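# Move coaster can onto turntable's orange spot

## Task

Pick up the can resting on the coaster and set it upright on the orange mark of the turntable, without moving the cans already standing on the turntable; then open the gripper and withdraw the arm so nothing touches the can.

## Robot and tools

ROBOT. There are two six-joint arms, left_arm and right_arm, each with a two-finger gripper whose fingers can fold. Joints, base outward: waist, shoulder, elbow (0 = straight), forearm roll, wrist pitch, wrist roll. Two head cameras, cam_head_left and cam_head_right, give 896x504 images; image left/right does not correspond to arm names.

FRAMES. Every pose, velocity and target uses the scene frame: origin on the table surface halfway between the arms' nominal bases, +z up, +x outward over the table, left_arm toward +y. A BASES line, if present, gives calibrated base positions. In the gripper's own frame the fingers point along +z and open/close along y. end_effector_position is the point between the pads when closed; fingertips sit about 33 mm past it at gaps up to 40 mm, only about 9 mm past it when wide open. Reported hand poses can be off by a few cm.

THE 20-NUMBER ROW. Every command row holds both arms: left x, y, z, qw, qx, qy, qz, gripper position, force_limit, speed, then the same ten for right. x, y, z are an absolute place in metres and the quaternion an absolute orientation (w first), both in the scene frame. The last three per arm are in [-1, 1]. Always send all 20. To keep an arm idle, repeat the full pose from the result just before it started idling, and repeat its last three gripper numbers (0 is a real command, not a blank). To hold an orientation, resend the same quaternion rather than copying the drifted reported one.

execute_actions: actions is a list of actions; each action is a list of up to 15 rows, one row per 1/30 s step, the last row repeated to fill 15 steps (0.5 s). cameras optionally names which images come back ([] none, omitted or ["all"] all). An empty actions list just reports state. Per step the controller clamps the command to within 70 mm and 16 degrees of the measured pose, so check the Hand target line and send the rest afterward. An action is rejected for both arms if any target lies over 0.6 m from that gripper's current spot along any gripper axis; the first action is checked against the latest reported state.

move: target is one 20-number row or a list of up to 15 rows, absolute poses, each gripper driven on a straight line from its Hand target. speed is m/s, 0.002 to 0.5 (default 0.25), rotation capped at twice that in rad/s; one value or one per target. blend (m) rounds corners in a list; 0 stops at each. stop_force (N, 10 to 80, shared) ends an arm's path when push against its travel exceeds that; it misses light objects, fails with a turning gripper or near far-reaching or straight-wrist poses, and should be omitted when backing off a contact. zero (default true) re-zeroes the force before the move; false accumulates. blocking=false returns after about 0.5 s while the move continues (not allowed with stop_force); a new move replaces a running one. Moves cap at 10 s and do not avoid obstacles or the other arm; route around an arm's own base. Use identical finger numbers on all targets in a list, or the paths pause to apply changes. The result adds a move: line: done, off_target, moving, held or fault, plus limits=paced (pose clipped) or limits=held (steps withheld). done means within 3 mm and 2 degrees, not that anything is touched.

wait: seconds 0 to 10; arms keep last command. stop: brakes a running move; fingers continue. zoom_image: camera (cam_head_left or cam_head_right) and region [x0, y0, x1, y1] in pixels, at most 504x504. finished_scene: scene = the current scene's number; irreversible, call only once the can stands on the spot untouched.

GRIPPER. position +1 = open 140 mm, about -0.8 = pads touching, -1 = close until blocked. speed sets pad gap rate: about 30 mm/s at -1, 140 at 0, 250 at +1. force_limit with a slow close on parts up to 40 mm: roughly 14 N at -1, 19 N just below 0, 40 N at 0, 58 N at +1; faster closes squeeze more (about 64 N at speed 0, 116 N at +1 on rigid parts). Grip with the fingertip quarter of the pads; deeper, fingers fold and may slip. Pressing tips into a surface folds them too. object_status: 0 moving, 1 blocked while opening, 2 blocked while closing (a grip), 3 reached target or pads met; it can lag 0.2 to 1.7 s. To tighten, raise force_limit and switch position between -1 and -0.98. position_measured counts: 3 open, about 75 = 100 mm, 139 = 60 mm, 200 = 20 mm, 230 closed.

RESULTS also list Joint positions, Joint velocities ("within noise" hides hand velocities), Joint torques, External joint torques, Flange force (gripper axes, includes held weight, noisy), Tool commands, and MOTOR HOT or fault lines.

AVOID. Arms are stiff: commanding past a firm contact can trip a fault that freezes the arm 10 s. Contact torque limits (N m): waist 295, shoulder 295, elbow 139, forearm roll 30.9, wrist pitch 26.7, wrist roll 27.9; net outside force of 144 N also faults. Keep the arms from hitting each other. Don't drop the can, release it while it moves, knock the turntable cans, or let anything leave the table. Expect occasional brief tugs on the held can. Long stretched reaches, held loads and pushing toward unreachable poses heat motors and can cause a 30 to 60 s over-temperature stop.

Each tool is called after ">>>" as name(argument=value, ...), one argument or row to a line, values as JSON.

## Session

>>> execute_actions(
  actions=[],
)

>>> wait(
  seconds=1,
)

Scene clock: 0.00 s.
left_arm: end_effector_position=(+0.6028, -0.0442, +0.2809) position_measured=3 object_status=3 end_effector_quat_wxyz=(+0.079, +0.894, -0.172, +0.407) | right_arm: end_effector_position=(+0.4077, -0.2589, +0.3516) position_measured=3 object_status=3 end_effector_quat_wxyz=(-0.457, +0.548, +0.693, +0.108)
Joint positions: left_arm=[-1.098 0.323 1.694 0.961 0.648 0.201] | right_arm=[0.34 0.037 1.967 0.898 1.585 -0.105]
Joint velocities: within noise
Joint torques (N m): no reading
External joint torques (N m): no reading
Flange force (N): no reading
Hand target: left_arm +0.6028, -0.0442, +0.2809; +0.079, +0.894, -0.172, +0.407 | right_arm +0.4077, -0.2589, +0.3517; -0.457, +0.548, +0.693, +0.108
Tool commands: left_gripper/position=+1.0 left_gripper/force_limit=+1.0 left_gripper/speed=+1.0 right_gripper/position=+1.0 right_gripper/force_limit=+1.0 right_gripper/speed=+1.0

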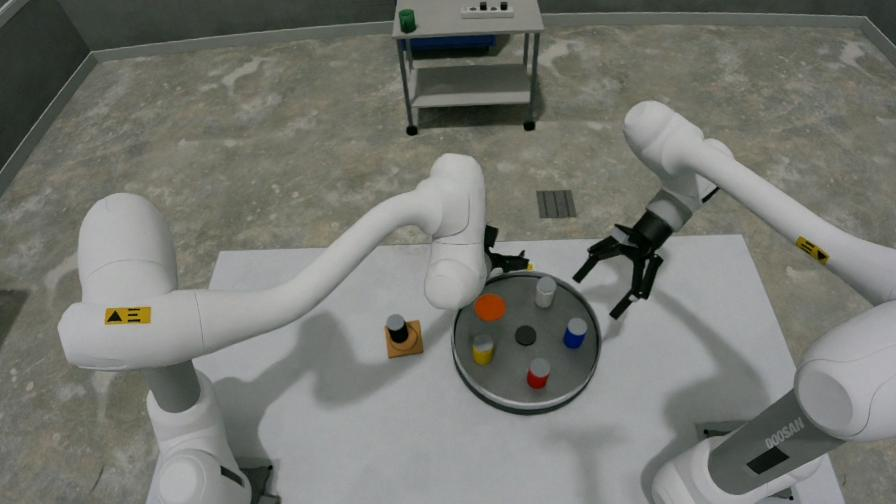

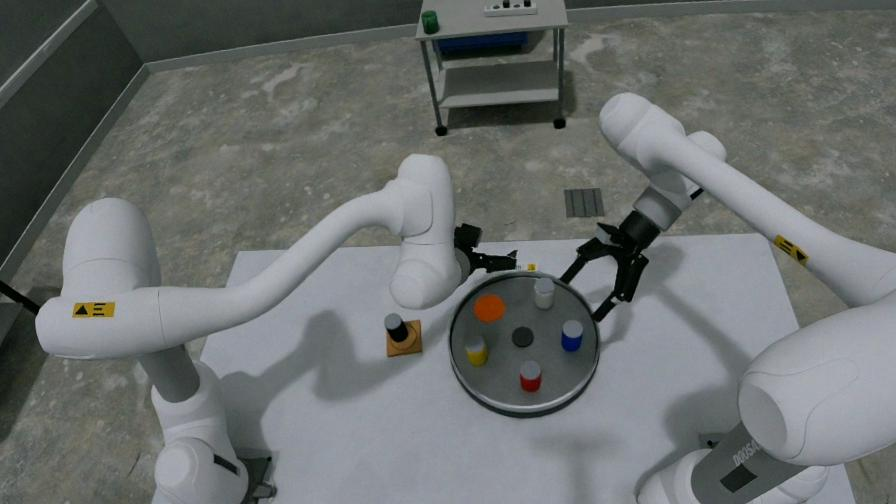

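Scene clock: 1.00 s.
left_arm: end_effector_position=(+0.6028, -0.0442, +0.2809) position_measured=3 object_status=3 end_effector_quat_wxyz=(+0.079, +0.894, -0.172, +0.407) | right_arm: end_effector_position=(+0.4077, -0.2589, +0.3516) position_measured=3 object_status=3 end_effector_quat_wxyz=(-0.457, +0.548, +0.693, +0.108)
Joint positions: left_arm=[-1.098 0.323 1.694 0.961 0.648 0.201] | right_arm=[0.34 0.037 1.967 0.898 1.585 -0.105]
Joint velocities: within noise
Joint torques (N m): left_arm=[-4.18 -71.05 -41.02 3.65 -0.6 -0.38] | right_arm=[1.23 -44.09 -41.32 4.32 1.66 0.07]
External joint torques (N m): left_arm=[4.14 -2.48 0.2 -0.21 0.17 0.38] | right_arm=[-1.16 1.93 3.05 0.01 -0.51 -0.09]
Flange force (N): left_arm=[3.1 -6.9 -1.0] | right_arm=[-5.9 0.0 2.5]
Hand target: left_arm +0.6028, -0.0442, +0.2809; +0.079, +0.894, -0.172, +0.407 | right_arm +0.4077, -0.2589, +0.3517; -0.457, +0.548, +0.693, +0.108
Tool commands: left_gripper/position=+1.0 left_gripper/force_limit=+1.0 left_gripper/speed=+1.0 right_gripper/position=+1.0 right_gripper/force_limit=+1.0 right_gripper/speed=+1.0
wait: 1.00 s; at rest by 0.17 s

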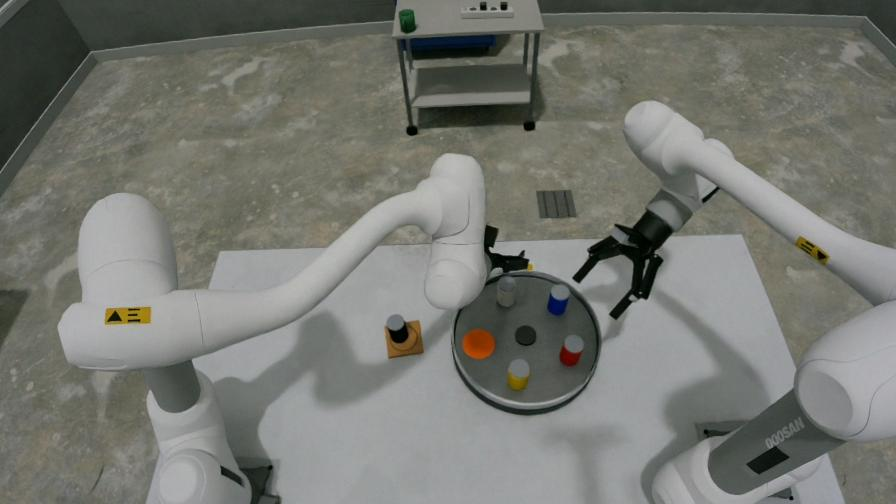

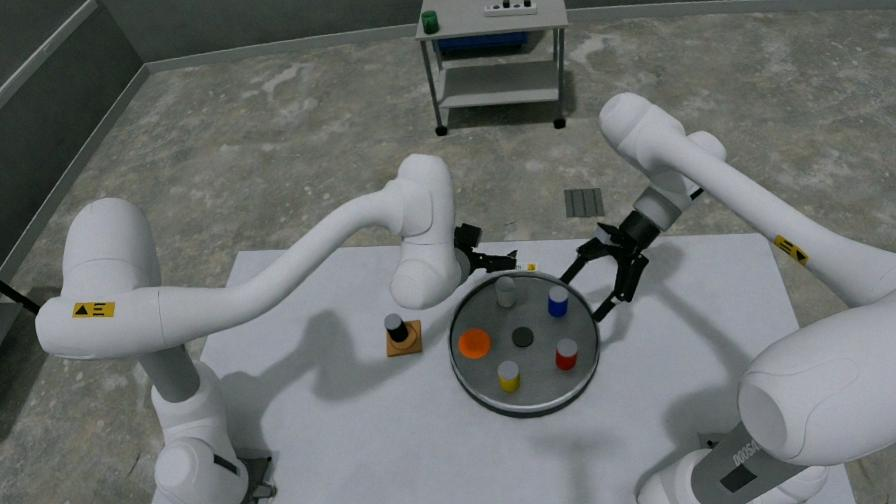

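>>> move(
  target=[
    [0.55, 0.15, 0.28, 0, -0.533, 0.846, 0, 1, 0, 0, 0.5, -0.5, 0.42, 0, -0.6, 0.8, 0, 1, 1, 1],
    [0.5, 0.23, 0.2, 0, -0.533, 0.846, 0, 1, 0, 0, 0.65, -0.75, 0.45, 0, -0.6, 0.8, 0, 1, 1, 1],
  ],
  speed=0.25,
  blend=0.05,
)

>>> zoom_image(
  camera="cam_head_left",
  region=[330, 240, 480, 390],
)

>>> zoom_image(
  camera="cam_head_right",
  region=[330, 240, 480, 390],
)

>>> zoom_image(
  camera="cam_head_left",
  region=[440, 250, 610, 420],
)

Scene clock: 8.30 s.
left_arm: end_effector_position=(+0.5000, +0.2300, +0.2000) position_measured=3 object_status=3 end_effector_quat_wxyz=(+0.000, -0.533, +0.846, +0.000) | right_arm: end_effector_position=(+0.6500, -0.7500, +0.4500) position_measured=3 object_status=3 end_effector_quat_wxyz=(+0.000, -0.600, +0.800, +0.000)
Joint positions: left_arm=[-0.781 0.213 1.774 0 1.155 2.809] | right_arm=[-0.176 0.009 1.544 0 1.589 -3.042]
Joint velocities: within noise
Joint torques (N m): left_arm=[-3.94 -57.9 -38.95 4.09 -0.21 -0.38] | right_arm=[1.25 -44.11 -44.45 4.16 0.47 0.03]
External joint torques (N m): left_arm=[3.96 -2.37 0.59 -0.2 0.19 0.38] | right_arm=[-1.24 1.29 2.93 0.06 -0.46 -0.03]
Flange force (N): left_arm=[-7.7 2.2 -1.3] | right_arm=[2.7 2.4 6.1]
Hand target: left_arm +0.5000, +0.2300, +0.2000; +0.000, -0.533, +0.846, +0.000 | right_arm +0.6500, -0.7500, +0.4500; +0.000, -0.600, +0.800, +0.000
Off the commanded pose: left_arm 0.000 m, 0 deg | right_arm 0.000 m, 0 deg.
move: done

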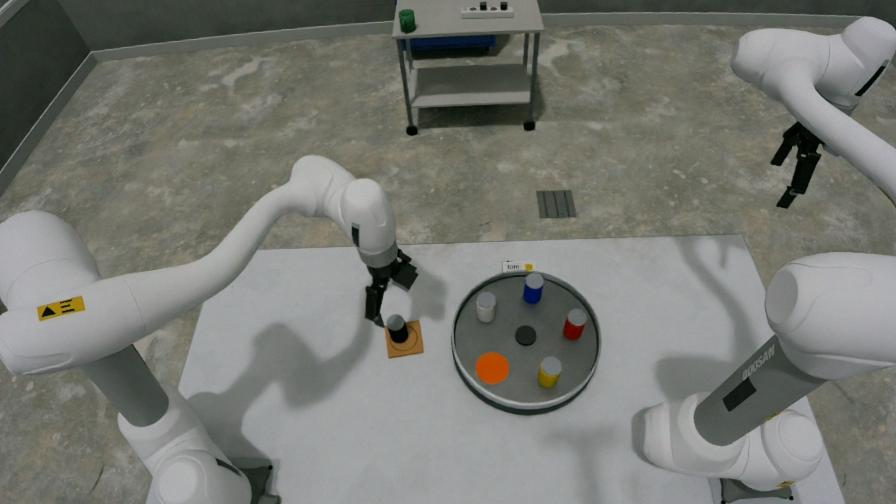

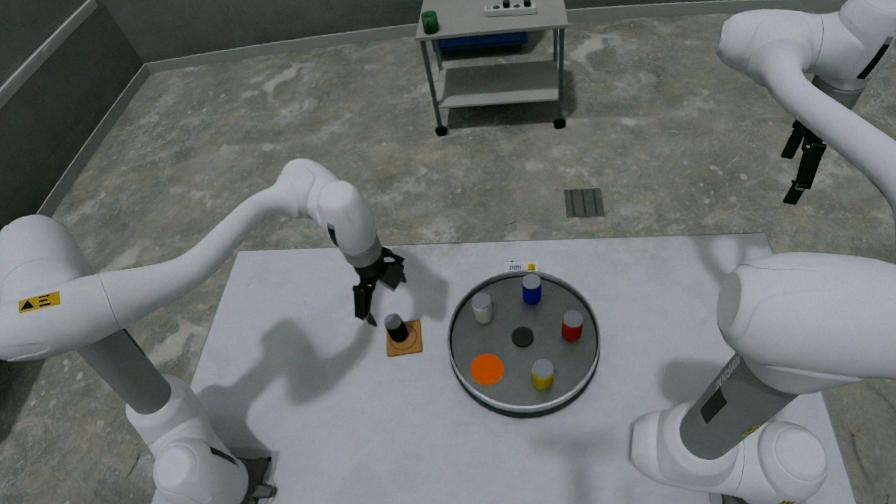

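Scaled by 3.360.

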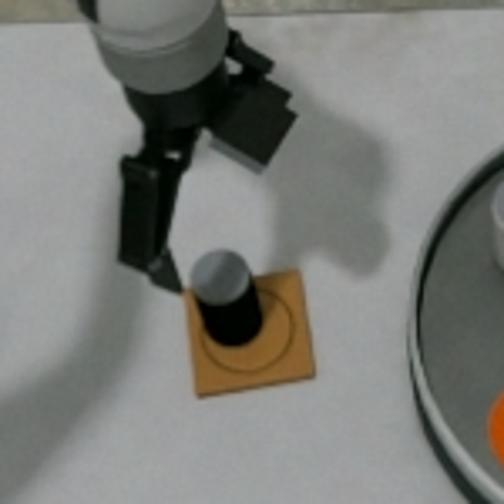

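Scaled by 3.360.

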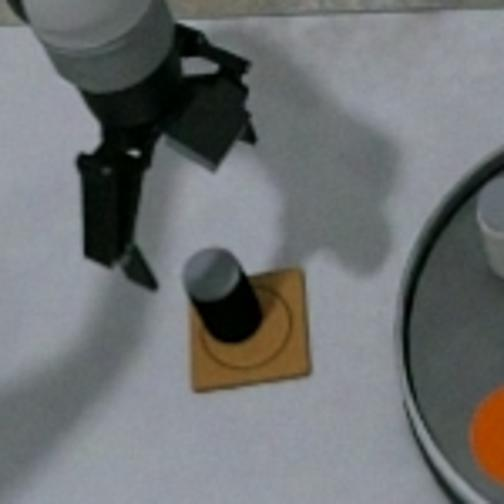

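Scaled by 2.965.

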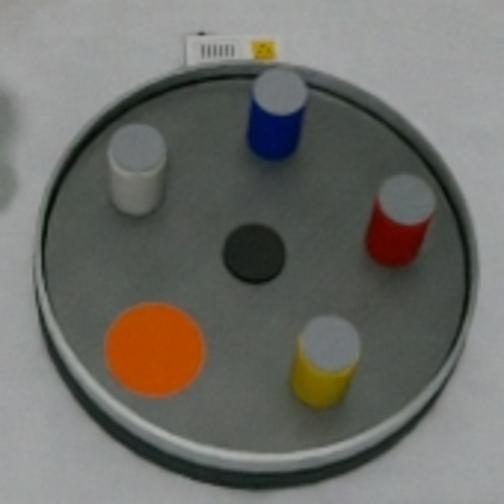

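>>> move(
  target=[
    [0.494,0.242,0.14,0,-0.533,0.846,0,1,0,0,0.65,-0.75,0.45,0,-0.6,0.8,0,1,1,1],
  ],
  speed=0.15,
)

>>> zoom_image(
  camera="cam_head_left",
  region=[250, 180, 450, 380],
)

>>> zoom_image(
  camera="cam_head_right",
  region=[250, 180, 450, 380],
)

Scene clock: 11.57 s.
left_arm: end_effector_position=(+0.4940, +0.2420, +0.1400) position_measured=3 object_status=3 end_effector_quat_wxyz=(+0.000, -0.533, +0.846, +0.000) | right_arm: end_effector_position=(+0.6500, -0.7500, +0.4500) position_measured=3 object_status=3 end_effector_quat_wxyz=(+0.000, -0.600, +0.800, +0.000)
Joint positions: left_arm=[-0.774 0.24 1.86 0 1.042 2.815] | right_arm=[-0.176 0.009 1.544 0 1.589 -3.042]
Joint velocities: within noise
Joint torques (N m): left_arm=[-4.08 -57.99 -36.04 3.84 -0.22 -0.41] | right_arm=[1.55 -44.45 -44.68 4.17 0.48 0.08]
External joint torques (N m): left_arm=[4.12 -2.76 -0.08 -0.17 0.2 0.41] | right_arm=[-1.43 1.52 3.15 0.05 -0.47 -0.08]
Flange force (N): left_arm=[-7.8 1.3 -2.8] | right_arm=[3.1 2.4 6.5]
Hand target: left_arm +0.4940, +0.2420, +0.1400; +0.000, -0.533, +0.846, +0.000 | right_arm +0.6500, -0.7500, +0.4500; +0.000, -0.600, +0.800, +0.000
Off the commanded pose: left_arm 0.000 m, 0 deg | right_arm 0.000 m, 0 deg.
move: done

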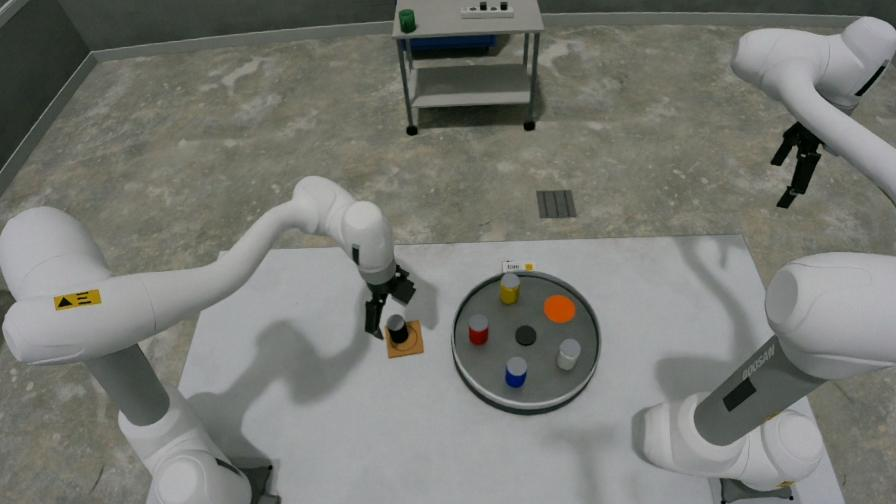

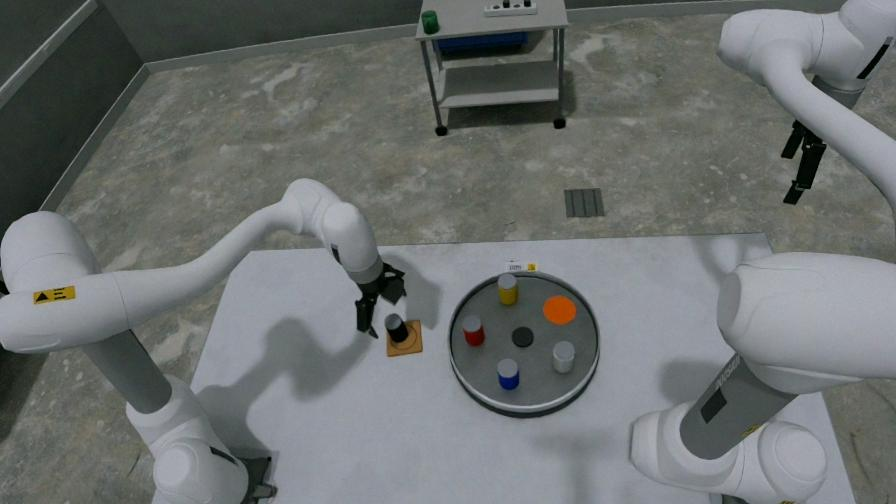

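Scaled by 2.520.

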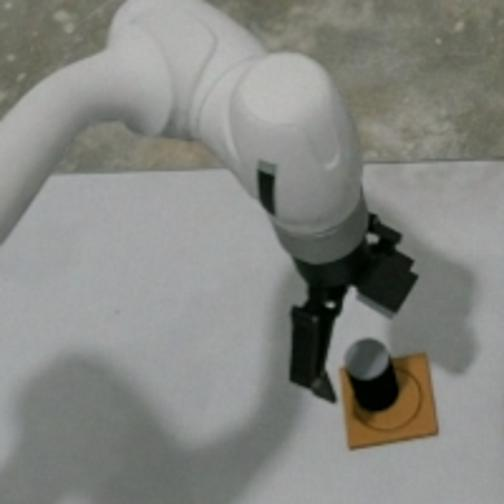

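Scaled by 2.520.

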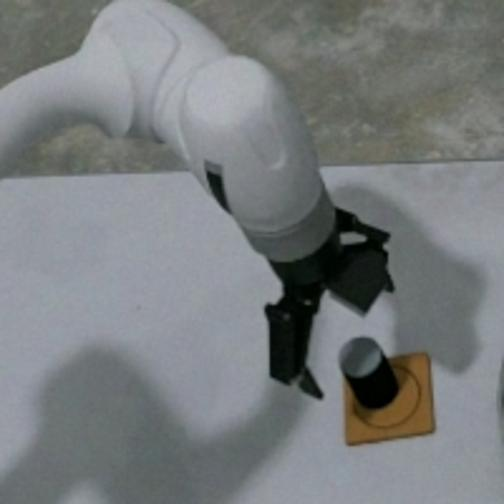

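>>> move(
  target=[
    [0.494,0.242,0.18,0,-0.533,0.846,0,-0.6,0,0,0.65,-0.75,0.45,0,-0.6,0.8,0,1,1,1],
  ],
  speed=0.15,
  cameras=["cam_head_left","cam_head_right"],
)

>>> wait(
  seconds=0.5,
)

>>> zoom_image(
  camera="cam_head_left",
  region=[320, 240, 470, 390],
)

>>> zoom_image(
  camera="cam_head_right",
  region=[320, 240, 470, 390],
)

Scene clock: 14.63 s.
left_arm: end_effector_position=(+0.4940, +0.2420, +0.1800) position_measured=205 object_status=0 end_effector_quat_wxyz=(+0.000, -0.533, +0.846, +0.000) | right_arm: end_effector_position=(+0.6500, -0.7500, +0.4500) position_measured=3 object_status=3 end_effector_quat_wxyz=(+0.000, -0.600, +0.800, +0.000)
Joint positions: left_arm=[-0.774 0.208 1.819 0 1.114 2.815] | right_arm=[-0.176 0.009 1.544 0 1.589 -3.042]
Joint velocities: within noise
Joint torques (N m): left_arm=[-3.96 -56.52 -37.87 4.01 -0.27 -0.38] | right_arm=[1.25 -43.99 -44.51 4.16 0.45 0.05]
External joint torques (N m): left_arm=[3.91 -2.54 0.15 -0.18 0.24 0.38] | right_arm=[-1.17 1.18 3.01 0.05 -0.45 -0.05]
Flange force (N): left_arm=[-7.5 1.7 -2.1] | right_arm=[2.6 2.8 6.2]
Hand target: left_arm +0.4940, +0.2420, +0.1800; +0.000, -0.533, +0.846, +0.000 | right_arm +0.6500, -0.7500, +0.4500; +0.000, -0.600, +0.800, +0.000
Off the commanded pose: left_arm 0.000 m, 0 deg | right_arm 0.000 m, 0 deg.
move: done

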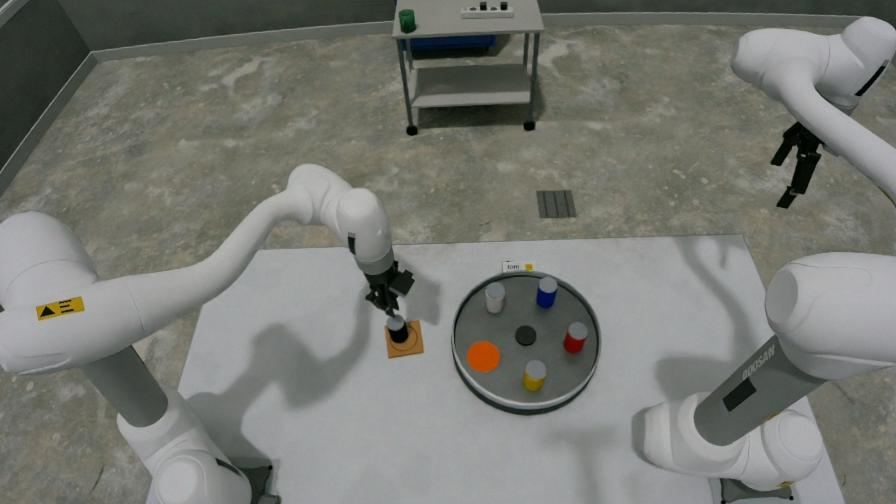

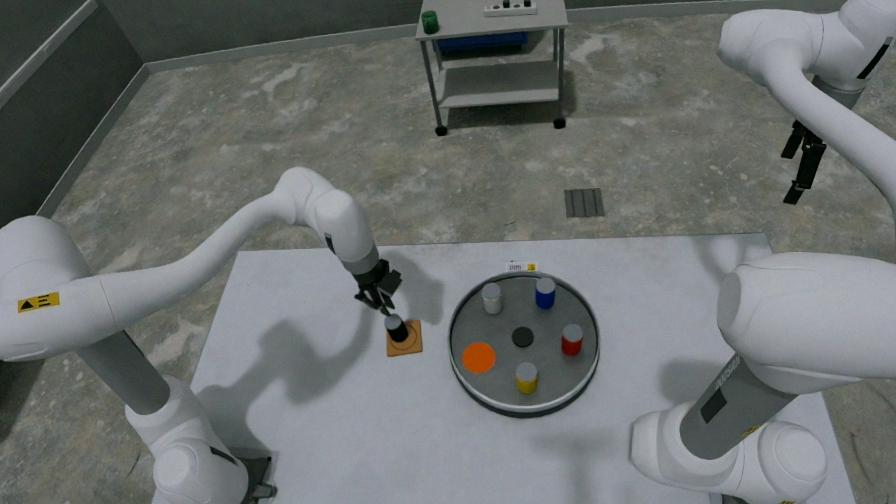

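Scene clock: 15.13 s.
left_arm: end_effector_position=(+0.4940, +0.2420, +0.1800) position_measured=205 object_status=3 end_effector_quat_wxyz=(+0.000, -0.533, +0.846, +0.000) | right_arm: end_effector_position=(+0.6500, -0.7500, +0.4500) position_measured=3 object_status=3 end_effector_quat_wxyz=(+0.000, -0.600, +0.800, +0.000)
Joint positions: left_arm=[-0.774 0.208 1.819 0 1.114 2.815] | right_arm=[-0.176 0.009 1.544 0 1.589 -3.042]
Joint velocities: within noise
Joint torques (N m): left_arm=[-4.12 -56.43 -37.83 3.95 -0.25 -0.37] | right_arm=[1.37 -44.31 -44.64 4.18 0.45 0.05]
External joint torques (N m): left_arm=[4.1 -2.79 0.2 -0.13 0.23 0.37] | right_arm=[-1.41 2.14 3.29 0.02 -0.46 -0.05]
Flange force (N): left_arm=[-7.9 2.0 -2.2] | right_arm=[2.9 1.6 6.7]
Hand target: left_arm +0.4940, +0.2420, +0.1800; +0.000, -0.533, +0.846, +0.000 | right_arm +0.6500, -0.7500, +0.4500; +0.000, -0.600, +0.800, +0.000
Tool commands: left_gripper/position=-0.6 left_gripper/force_limit=+0.0 left_gripper/speed=+0.0 right_gripper/position=+1.0 right_gripper/force_limit=+1.0 right_gripper/speed=+1.0
Off the commanded pose: left_arm 0.000 m, 0 deg | right_arm 0.000 m, 0 deg.
wait: 0.50 s; at rest by 0.17 s

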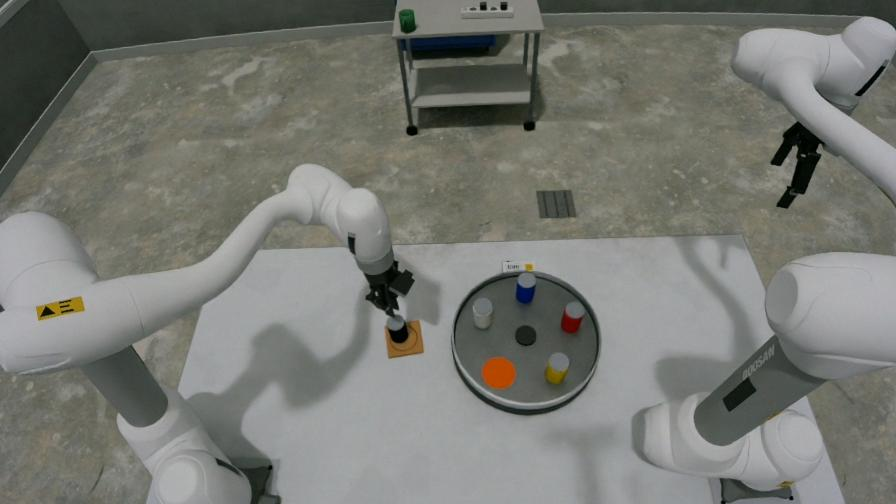

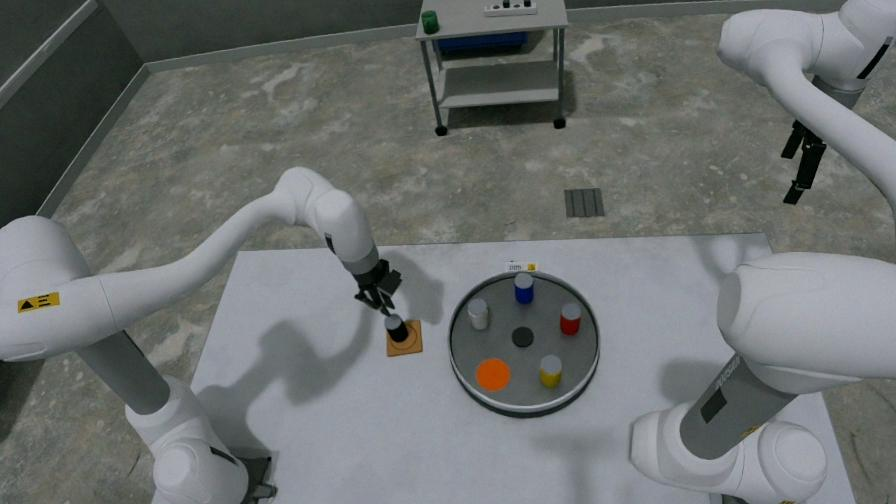

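Scaled by 3.360.

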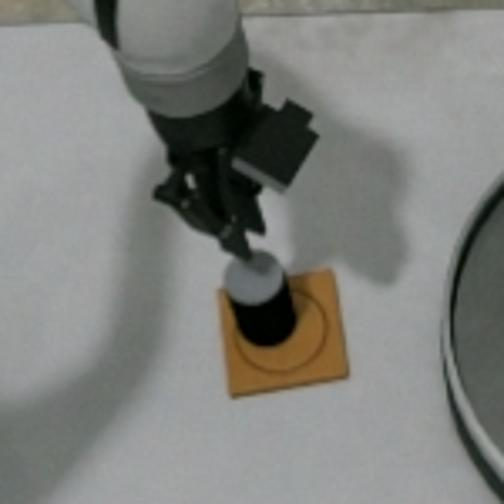

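Scaled by 3.360.

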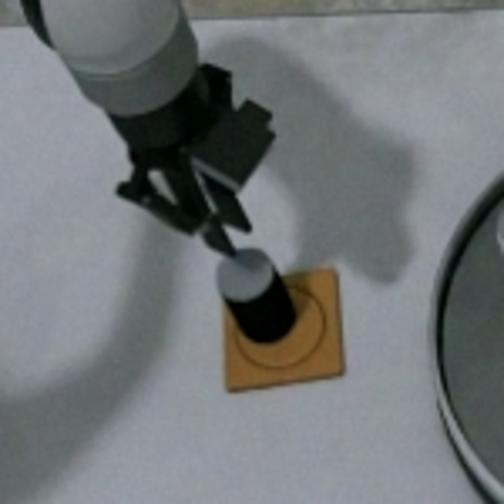

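>>> move(
  target=[
    [0.485,0.241,0.18,0,-0.533,0.846,0,1,0,0,0.65,-0.75,0.45,0,-0.6,0.8,0,1,1,1],
    [0.485,0.241,0.10,0,-0.533,0.846,0,1,0,0,0.65,-0.75,0.45,0,-0.6,0.8,0,1,1,1],
    [0.485,0.241,0.10,0,-0.533,0.846,0,-1,0,-1,0.65,-0.75,0.45,0,-0.6,0.8,0,1,1,1],
  ],
  speed=0.1,
  cameras=[],
)

>>> wait(
  seconds=1.2,
)

>>> zoom_image(
  camera="cam_head_left",
  region=[320, 240, 470, 390],
)

Scene clock: 20.43 s.
left_arm: end_effector_position=(+0.4850, +0.2410, +0.1000) position_measured=154 object_status=0 end_effector_quat_wxyz=(+0.000, -0.533, +0.846, +0.000) | right_arm: end_effector_position=(+0.6500, -0.7500, +0.4500) position_measured=3 object_status=3 end_effector_quat_wxyz=(+0.000, -0.600, +0.800, +0.000)
Joint positions: left_arm=[-0.785 0.268 1.908 0 0.966 2.804] | right_arm=[-0.176 0.009 1.544 0 1.589 -3.042]
Joint velocities: within noise
Joint torques (N m): left_arm=[-3.91 -56.65 -32.19 3.52 0.08 -0.42] | right_arm=[1.12 -44.4 -44.64 4.13 0.45 0.07]
External joint torques (N m): left_arm=[3.87 -5.31 -2.5 0 -0.11 0.42] | right_arm=[-1.09 2.34 3.33 0.07 -0.45 -0.07]
Flange force (N): left_arm=[-7.3 0.4 -7.1] | right_arm=[2.3 1.4 6.8]
Hand target: left_arm +0.4850, +0.2410, +0.1000; +0.000, -0.533, +0.846, +0.000 | right_arm +0.6500, -0.7500, +0.4500; +0.000, -0.600, +0.800, +0.000
Off the commanded pose: left_arm 0.000 m, 0 deg | right_arm 0.000 m, 0 deg.
move: done
No camera images: "cameras" was empty.

Scene clock: 21.63 s.
left_arm: end_effector_position=(+0.4850, +0.2410, +0.1000) position_measured=154 object_status=2 end_effector_quat_wxyz=(+0.000, -0.533, +0.846, +0.000) | right_arm: end_effector_position=(+0.6500, -0.7500, +0.4500) position_measured=3 object_status=3 end_effector_quat_wxyz=(+0.000, -0.600, +0.800, +0.000)
Joint positions: left_arm=[-0.785 0.268 1.908 0 0.966 2.804] | right_arm=[-0.176 0.009 1.544 0 1.589 -3.042]
Joint velocities: within noise
Joint torques (N m): left_arm=[-4.18 -56.9 -32.58 3.56 -0.09 -0.41] | right_arm=[1.12 -43.91 -44.66 4.18 0.46 0.05]
External joint torques (N m): left_arm=[4.2 -5.14 -2.11 -0.04 0.05 0.41] | right_arm=[-1.05 1.4 3.22 0.04 -0.46 -0.05]
Flange force (N): left_arm=[-7.9 0.6 -6.9] | right_arm=[2.4 2.8 6.6]
Hand target: left_arm +0.4850, +0.2410, +0.1000; +0.000, -0.533, +0.846, +0.000 | right_arm +0.6500, -0.7500, +0.4500; +0.000, -0.600, +0.800, +0.000
Tool commands: left_gripper/position=-1.0 left_gripper/force_limit=+0.0 left_gripper/speed=-1.0 right_gripper/position=+1.0 right_gripper/force_limit=+1.0 right_gripper/speed=+1.0
Off the commanded pose: left_arm 0.000 m, 0 deg | right_arm 0.000 m, 0 deg.
wait: 1.20 s; at rest by 0.17 s

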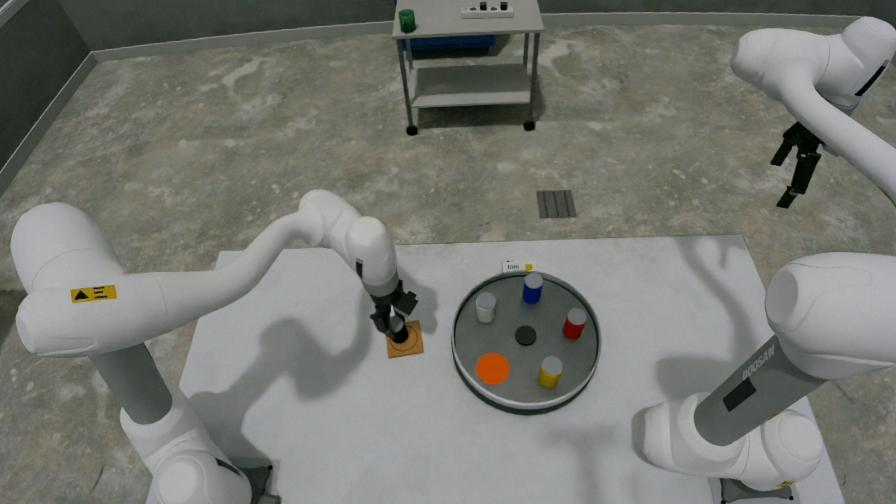

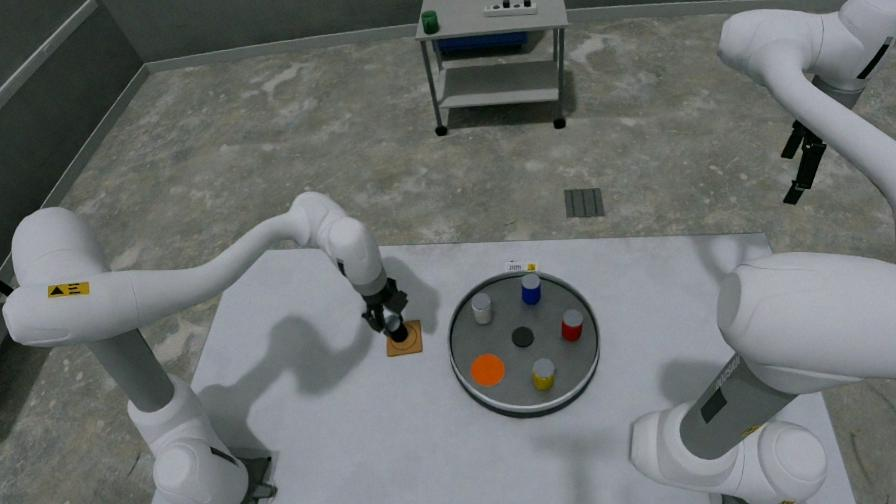

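Scaled by 3.360.

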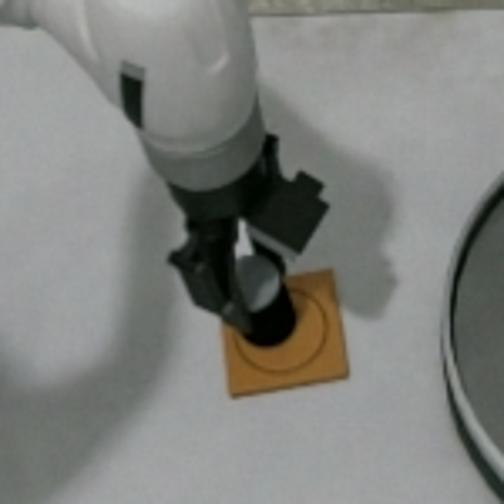

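>>> move(
  target=[
    [0.485,0.241,0.28,0,-0.533,0.846,0,-1,0,-1,0.65,-0.75,0.45,0,-0.6,0.8,0,1,1,1],
    [0.5776,-0.1865,0.28,0,-0.533,0.846,0,-1,0,-1,0.65,-0.75,0.45,0,-0.6,0.8,0,1,1,1],
  ],
  speed=0.2,
  blend=0.04,
  cameras=["cam_head_left"],
)

>>> zoom_image(
  camera="cam_head_left",
  region=[440, 250, 610, 420],
)

Scene clock: 25.50 s.
left_arm: end_effector_position=(+0.5776, -0.1865, +0.2801) position_measured=154 object_status=2 end_effector_quat_wxyz=(+0.000, -0.533, +0.846, +0.000) | right_arm: end_effector_position=(+0.6500, -0.7500, +0.4500) position_measured=3 object_status=3 end_effector_quat_wxyz=(+0.000, -0.600, +0.800, +0.000)
Joint positions: left_arm=[-1.021 0.82 0.684 0 1.637 2.568] | right_arm=[-0.176 0.009 1.544 0 1.589 -3.042]
Joint velocities: within noise
Joint torques (N m): left_arm=[-3.77 -115.31 -43.3 4.43 -0.29 -0.37] | right_arm=[1.34 -44.11 -44.68 4.18 0.47 0.07]
External joint torques (N m): left_arm=[3.84 -2.88 1.12 -0.14 0.25 0.37] | right_arm=[-1.36 1.65 3.27 0.01 -0.47 -0.07]
Flange force (N): left_arm=[-9.7 8.0 2.4] | right_arm=[3.0 2.4 6.7]
Hand target: left_arm +0.5776, -0.1865, +0.2800; +0.000, -0.533, +0.846, +0.000 | right_arm +0.6500, -0.7500, +0.4500; +0.000, -0.600, +0.800, +0.000
Off the commanded pose: left_arm 0.000 m, 0 deg | right_arm 0.000 m, 0 deg.
move: done
Images, in order (width x height): cam_head_left 896x504.

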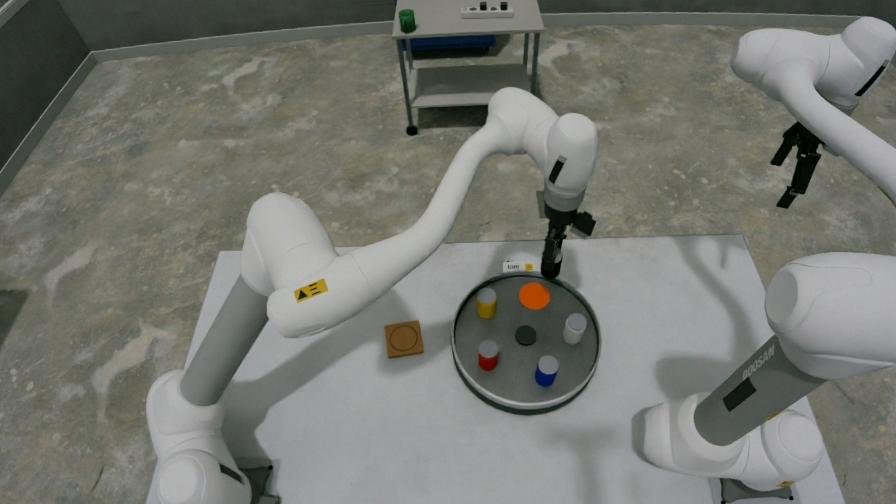

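Scaled by 2.965.

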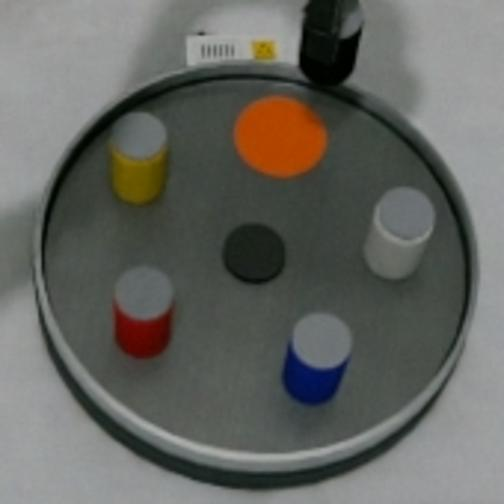

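>>> wait(
  seconds=5.37,
  cameras=[],
)

>>> move(
  target=[
    [0.5913,-0.1535,0.27,0,-0.533,0.846,0,-1,0,-1,0.65,-0.75,0.45,0,-0.6,0.8,0,1,1,1],
    [0.596,-0.118,0.23,0,-0.533,0.846,0,-1,0,-1,0.65,-0.75,0.45,0,-0.6,0.8,0,1,1,1],
    [0.5913,-0.0825,0.185,0,-0.533,0.846,0,-1,0,-1,0.65,-0.75,0.45,0,-0.6,0.8,0,1,1,1],
    [0.5776,-0.0495,0.158,0,-0.533,0.846,0,-1,0,-1,0.65,-0.75,0.45,0,-0.6,0.8,0,1,1,1],
    [0.5559,-0.0211,0.149,0,-0.533,0.846,0,-1,0,-1,0.65,-0.75,0.45,0,-0.6,0.8,0,1,1,1],
    [0.5275,0.0006,0.148,0,-0.533,0.846,0,-1,0,-1,0.65,-0.75,0.45,0,-0.6,0.8,0,1,1,1],
    [0.4945,0.0143,0.148,0,-0.533,0.846,0,-1,0,-1,0.65,-0.75,0.45,0,-0.6,0.8,0,1,1,1],
    [0.459,0.019,0.148,0,-0.533,0.846,0,-1,0,-1,0.65,-0.75,0.45,0,-0.6,0.8,0,1,1,1],
  ],
  speed=[0.1327,0.192,0.205,0.16,0.132,0.128,0.128,0.128],
  blend=0.016,
  blocking=false,
  cameras=[],
)

>>> wait(
  seconds=1.2,
  cameras=[],
)

>>> move(
  target=[
    [0.4945,0.0143,0.148,0,-0.533,0.846,0,0.35,0,0,0.65,-0.75,0.45,0,-0.6,0.8,0,1,1,1],
    [0.459,0.019,0.149,0,-0.533,0.846,0,0.35,0,0,0.65,-0.75,0.45,0,-0.6,0.8,0,1,1,1],
    [0.4235,0.0143,0.165,0,-0.533,0.846,0,0.35,0,0,0.65,-0.75,0.45,0,-0.6,0.8,0,1,1,1],
    [0.3905,0.0006,0.21,0,-0.533,0.846,0,0.35,0,0,0.65,-0.75,0.45,0,-0.6,0.8,0,1,1,1],
    [0.3621,-0.0211,0.29,0,-0.533,0.846,0,0.35,0,0,0.65,-0.75,0.45,0,-0.6,0.8,0,1,1,1],
    [0.3404,-0.0495,0.33,0,-0.533,0.846,0,0.35,0,0,0.65,-0.75,0.45,0,-0.6,0.8,0,1,1,1],
  ],
  speed=[0.128,0.128,0.135,0.205,0.28,0.28],
  blend=0.016,
  blocking=false,
  cameras=[],
)

>>> wait(
  seconds=3,
)

>>> zoom_image(
  camera="cam_head_left",
  region=[440, 250, 610, 420],
)

>>> zoom_image(
  camera="cam_head_right",
  region=[440, 250, 610, 420],
)

Scene clock: 31.70 s.
left_arm: end_effector_position=(+0.5776, -0.1865, +0.2800) position_measured=154 object_status=2 end_effector_quat_wxyz=(+0.000, -0.533, +0.846, +0.000) | right_arm: end_effector_position=(+0.6500, -0.7500, +0.4500) position_measured=3 object_status=3 end_effector_quat_wxyz=(+0.000, -0.600, +0.800, +0.000)
Joint positions: left_arm=[-1.021 0.82 0.684 0 1.637 2.568] | right_arm=[-0.176 0.009 1.544 0 1.589 -3.042]
Joint velocities: within noise
Joint torques (N m): left_arm=[-3.97 -115.39 -43.08 4.44 -0.26 -0.41] | right_arm=[1.1 -44.39 -44.56 4.16 0.47 0.06]
External joint torques (N m): left_arm=[3.99 -1.91 1.34 -0.2 0.23 0.41] | right_arm=[-1.14 2.32 3.25 0.04 -0.48 -0.06]
Flange force (N): left_arm=[-9.1 6.7 2.7] | right_arm=[2.4 1.3 6.7]
Hand target: left_arm +0.5776, -0.1865, +0.2800; +0.000, -0.533, +0.846, +0.000 | right_arm +0.6500, -0.7500, +0.4500; +0.000, -0.600, +0.800, +0.000
Tool commands: left_gripper/position=-1.0 left_gripper/force_limit=+0.0 left_gripper/speed=-1.0 right_gripper/position=+1.0 right_gripper/force_limit=+1.0 right_gripper/speed=+1.0
Off the commanded pose: left_arm 0.000 m, 0 deg | right_arm 0.000 m, 0 deg.
wait: 5.40 s; at rest from the start
No camera images: "cameras" was empty.

Scene clock: 32.20 s.
left_arm: end_effector_position=(+0.5933, -0.1375, +0.2519) position_measured=154 object_status=2 end_effector_quat_wxyz=(+0.000, -0.533, +0.846, +0.001) end_effector_velocity=(+0.016, +0.126, -0.139) end_effector_angular_velocity=(+0.005, +0.003, +0.000) | right_arm: end_effector_position=(+0.6500, -0.7500, +0.4500) position_measured=3 object_status=3 end_effector_quat_wxyz=(+0.000, -0.600, +0.800, +0.000)
Joint positions: left_arm=[-0.982 0.748 0.862 0 1.533 2.608] | right_arm=[-0.176 0.009 1.544 0 1.589 -3.042]
Joint velocities: left_arm=[0.085 -0.18 0.566 0.001 -0.379 0.085] | right_arm=[within noise]
Joint torques (N m): left_arm=[-3.77 -112.3 -41.97 4.42 -0.15 -0.53] | right_arm=[1.12 -44.36 -44.7 4.18 0.45 0.07]
External joint torques (N m): left_arm=[4.5 0.26 0.52 -0.19 0.15 0.53] | right_arm=[-1.26 2.8 3.53 -0.01 -0.46 -0.07]
Flange force (N): left_arm=[-5.0 -1.6 0.6] | right_arm=[2.6 1.0 7.2]
Hand target: left_arm +0.5943, -0.1291, +0.2426; +0.000, -0.533, +0.846, +0.001 | right_arm +0.6500, -0.7500, +0.4500; +0.000, -0.600, +0.800, +0.000
Tool commands: left_gripper/position=-1.0 left_gripper/force_limit=+0.0 left_gripper/speed=-1.0 right_gripper/position=+1.0 right_gripper/force_limit=+1.0 right_gripper/speed=+1.0
Off the commanded pose: left_arm 0.231 m, 0 deg | right_arm 0.000 m, 0 deg.
move: running; path passed 1 of 8 targets
No camera images: "cameras" was empty.

Scene clock: 33.40 s.
left_arm: end_effector_position=(+0.5343, -0.0048, +0.1482) position_measured=154 object_status=2 end_effector_quat_wxyz=(+0.000, -0.533, +0.846, +0.000) end_effector_velocity=(-0.106, +0.072, -0.003) end_effector_angular_velocity=(+0.000, +0.001, +0.000) | right_arm: end_effector_position=(+0.6500, -0.7500, +0.4500) position_measured=3 object_status=3 end_effector_quat_wxyz=(+0.000, -0.600, +0.800, +0.000)
Joint positions: left_arm=[-0.952 0.538 1.406 0 1.197 2.638] | right_arm=[-0.176 0.009 1.544 0 1.589 -3.042]
Joint velocities: left_arm=[-0.053 -0.183 0.301 0 -0.118 -0.052] | right_arm=[within noise]
Joint torques (N m): left_arm=[-4.84 -88.3 -42.35 4.13 -0.55 -0.38] | right_arm=[0.93 -44.19 -44.63 4.16 0.44 0.05]
External joint torques (N m): left_arm=[3.94 -3.64 3.01 -0.16 0.5 0.38] | right_arm=[-0.87 1.66 3.19 0.05 -0.44 -0.05]
Flange force (N): left_arm=[-10.1 8.6 -0.1] | right_arm=[2.0 2.3 6.5]
Hand target: left_arm +0.5285, -0.0011, +0.1481; +0.000, -0.533, +0.846, +0.000 | right_arm +0.6500, -0.7500, +0.4500; +0.000, -0.600, +0.800, +0.000
Tool commands: left_gripper/position=-1.0 left_gripper/force_limit=+0.0 left_gripper/speed=-1.0 right_gripper/position=+1.0 right_gripper/force_limit=+1.0 right_gripper/speed=+1.0
Off the commanded pose: left_arm 0.079 m, 0 deg | right_arm 0.000 m, 0 deg.
earlier move: running; path passed 5 of 8 targets
wait: 1.20 s; no rest
No camera images: "cameras" was empty.

Scene clock: 33.90 s.
left_arm: end_effector_position=(+0.4745, +0.0170, +0.1485) position_measured=85 object_status=0 end_effector_quat_wxyz=(+0.000, -0.533, +0.846, +0.000) end_effector_velocity=(-0.125, +0.015, +0.006) end_effector_angular_velocity=(-0.002, -0.002, +0.000) | right_arm: end_effector_position=(+0.6500, -0.7500, +0.4500) position_measured=3 object_status=3 end_effector_quat_wxyz=(+0.000, -0.600, +0.800, +0.000)
Joint positions: left_arm=[-0.998 0.458 1.531 0 1.152 2.592] | right_arm=[-0.176 0.009 1.544 0 1.589 -3.042]
Joint velocities: left_arm=[-0.123 -0.13 0.189 0 -0.061 -0.124] | right_arm=[within noise]
Joint torques (N m): left_arm=[-4.78 -83.64 -38.63 4.11 -0.24 -0.07] | right_arm=[1.06 -44.31 -44.53 4.15 0.46 0.05]
External joint torques (N m): left_arm=[5.2 -0.23 0.08 -0.17 0.19 0.07] | right_arm=[-1.07 2.28 3.22 0.04 -0.47 -0.05]
Flange force (N): left_arm=[-5.9 -3.2 -0.4] | right_arm=[2.2 1.4 6.6]
Hand target: left_arm +0.4682, +0.0177, +0.1489; +0.000, -0.533, +0.846, +0.000 | right_arm +0.6500, -0.7500, +0.4500; +0.000, -0.600, +0.800, +0.000
Tool commands: left_gripper/position=+0.35 left_gripper/force_limit=+0.0 left_gripper/speed=+0.0 right_gripper/position=+1.0 right_gripper/force_limit=+1.0 right_gripper/speed=+1.0
Off the commanded pose: left_arm 0.235 m, 0 deg | right_arm 0.000 m, 0 deg.
earlier move: replaced; path passed 5 of 8 targets
move: running; path passed 1 of 6 targets; blend cut to 0.0154 m at target 1
No camera images: "cameras" was empty.

Scene clock: 35.33 s.
left_arm: end_effector_position=(+0.3403, -0.0495, +0.3299) position_measured=85 object_status=3 end_effector_quat_wxyz=(+0.000, -0.533, +0.846, +0.000) | right_arm: end_effector_position=(+0.6500, -0.7500, +0.4500) position_measured=3 object_status=3 end_effector_quat_wxyz=(+0.000, -0.600, +0.800, +0.000)
Joint positions: left_arm=[-1.19 0.364 1.331 0 1.446 2.4] | right_arm=[-0.176 0.009 1.544 0 1.589 -3.042]
Joint velocities: within noise
Joint torques (N m): left_arm=[-3.81 -75.3 -41.23 4.43 -0.28 -0.39] | right_arm=[1.28 -44.33 -44.68 4.19 0.49 0.04]
External joint torques (N m): left_arm=[3.8 -3.41 -0.5 -0.18 0.24 0.39] | right_arm=[-1.21 1.69 3.22 0.02 -0.49 -0.04]
Flange force (N): left_arm=[-6.8 -0.3 -1.9] | right_arm=[2.6 2.3 6.7]
Hand target: left_arm +0.3404, -0.0495, +0.3300; +0.000, -0.533, +0.846, +0.000 | right_arm +0.6500, -0.7500, +0.4500; +0.000, -0.600, +0.800, +0.000
Tool commands: left_gripper/position=+0.35 left_gripper/force_limit=+0.0 left_gripper/speed=+0.0 right_gripper/position=+1.0 right_gripper/force_limit=+1.0 right_gripper/speed=+1.0
Off the commanded pose: left_arm 0.000 m, 0 deg | right_arm 0.000 m, 0 deg.
earlier move: done; blend cut to 0.0154 m at target 1
wait: 1.43 of 3 s (the move ended)

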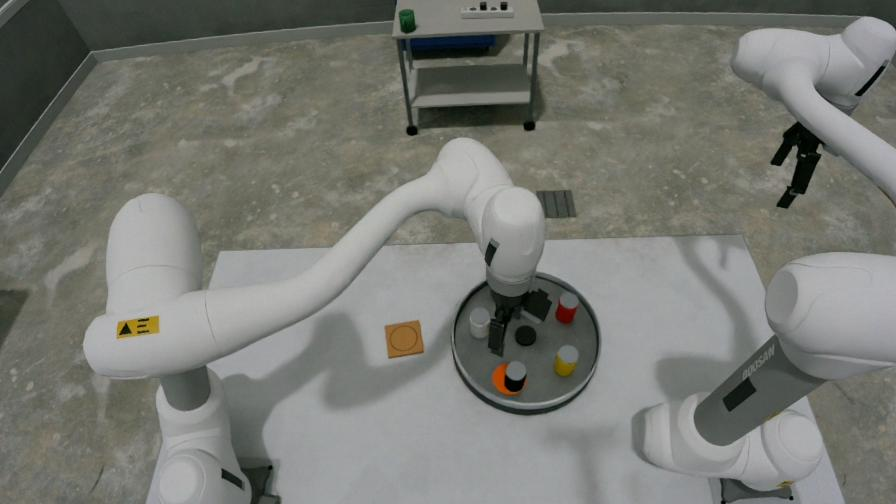

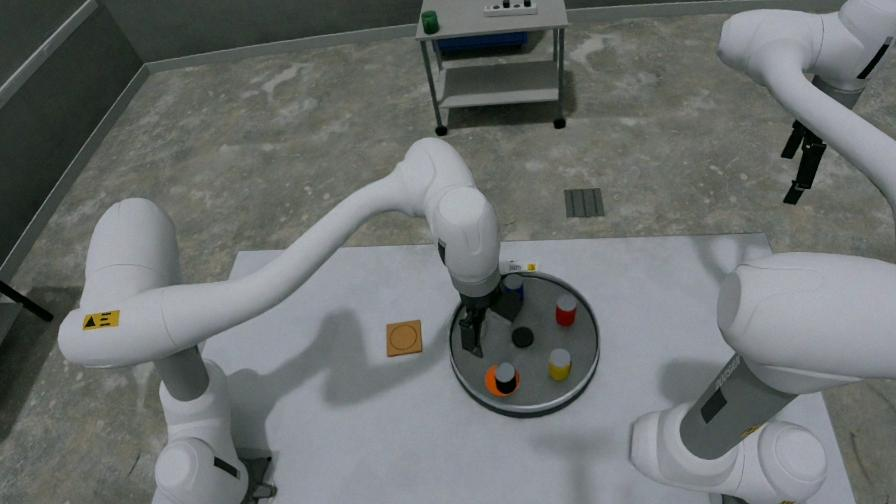

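Scaled by 2.965.

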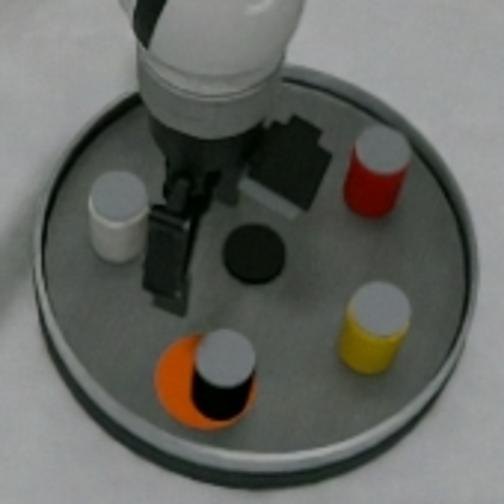

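Scaled by 2.965.

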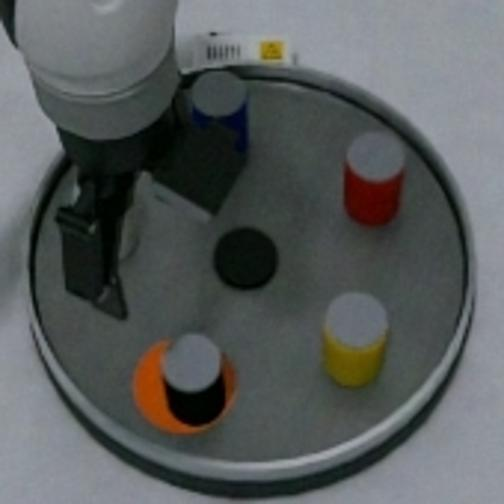

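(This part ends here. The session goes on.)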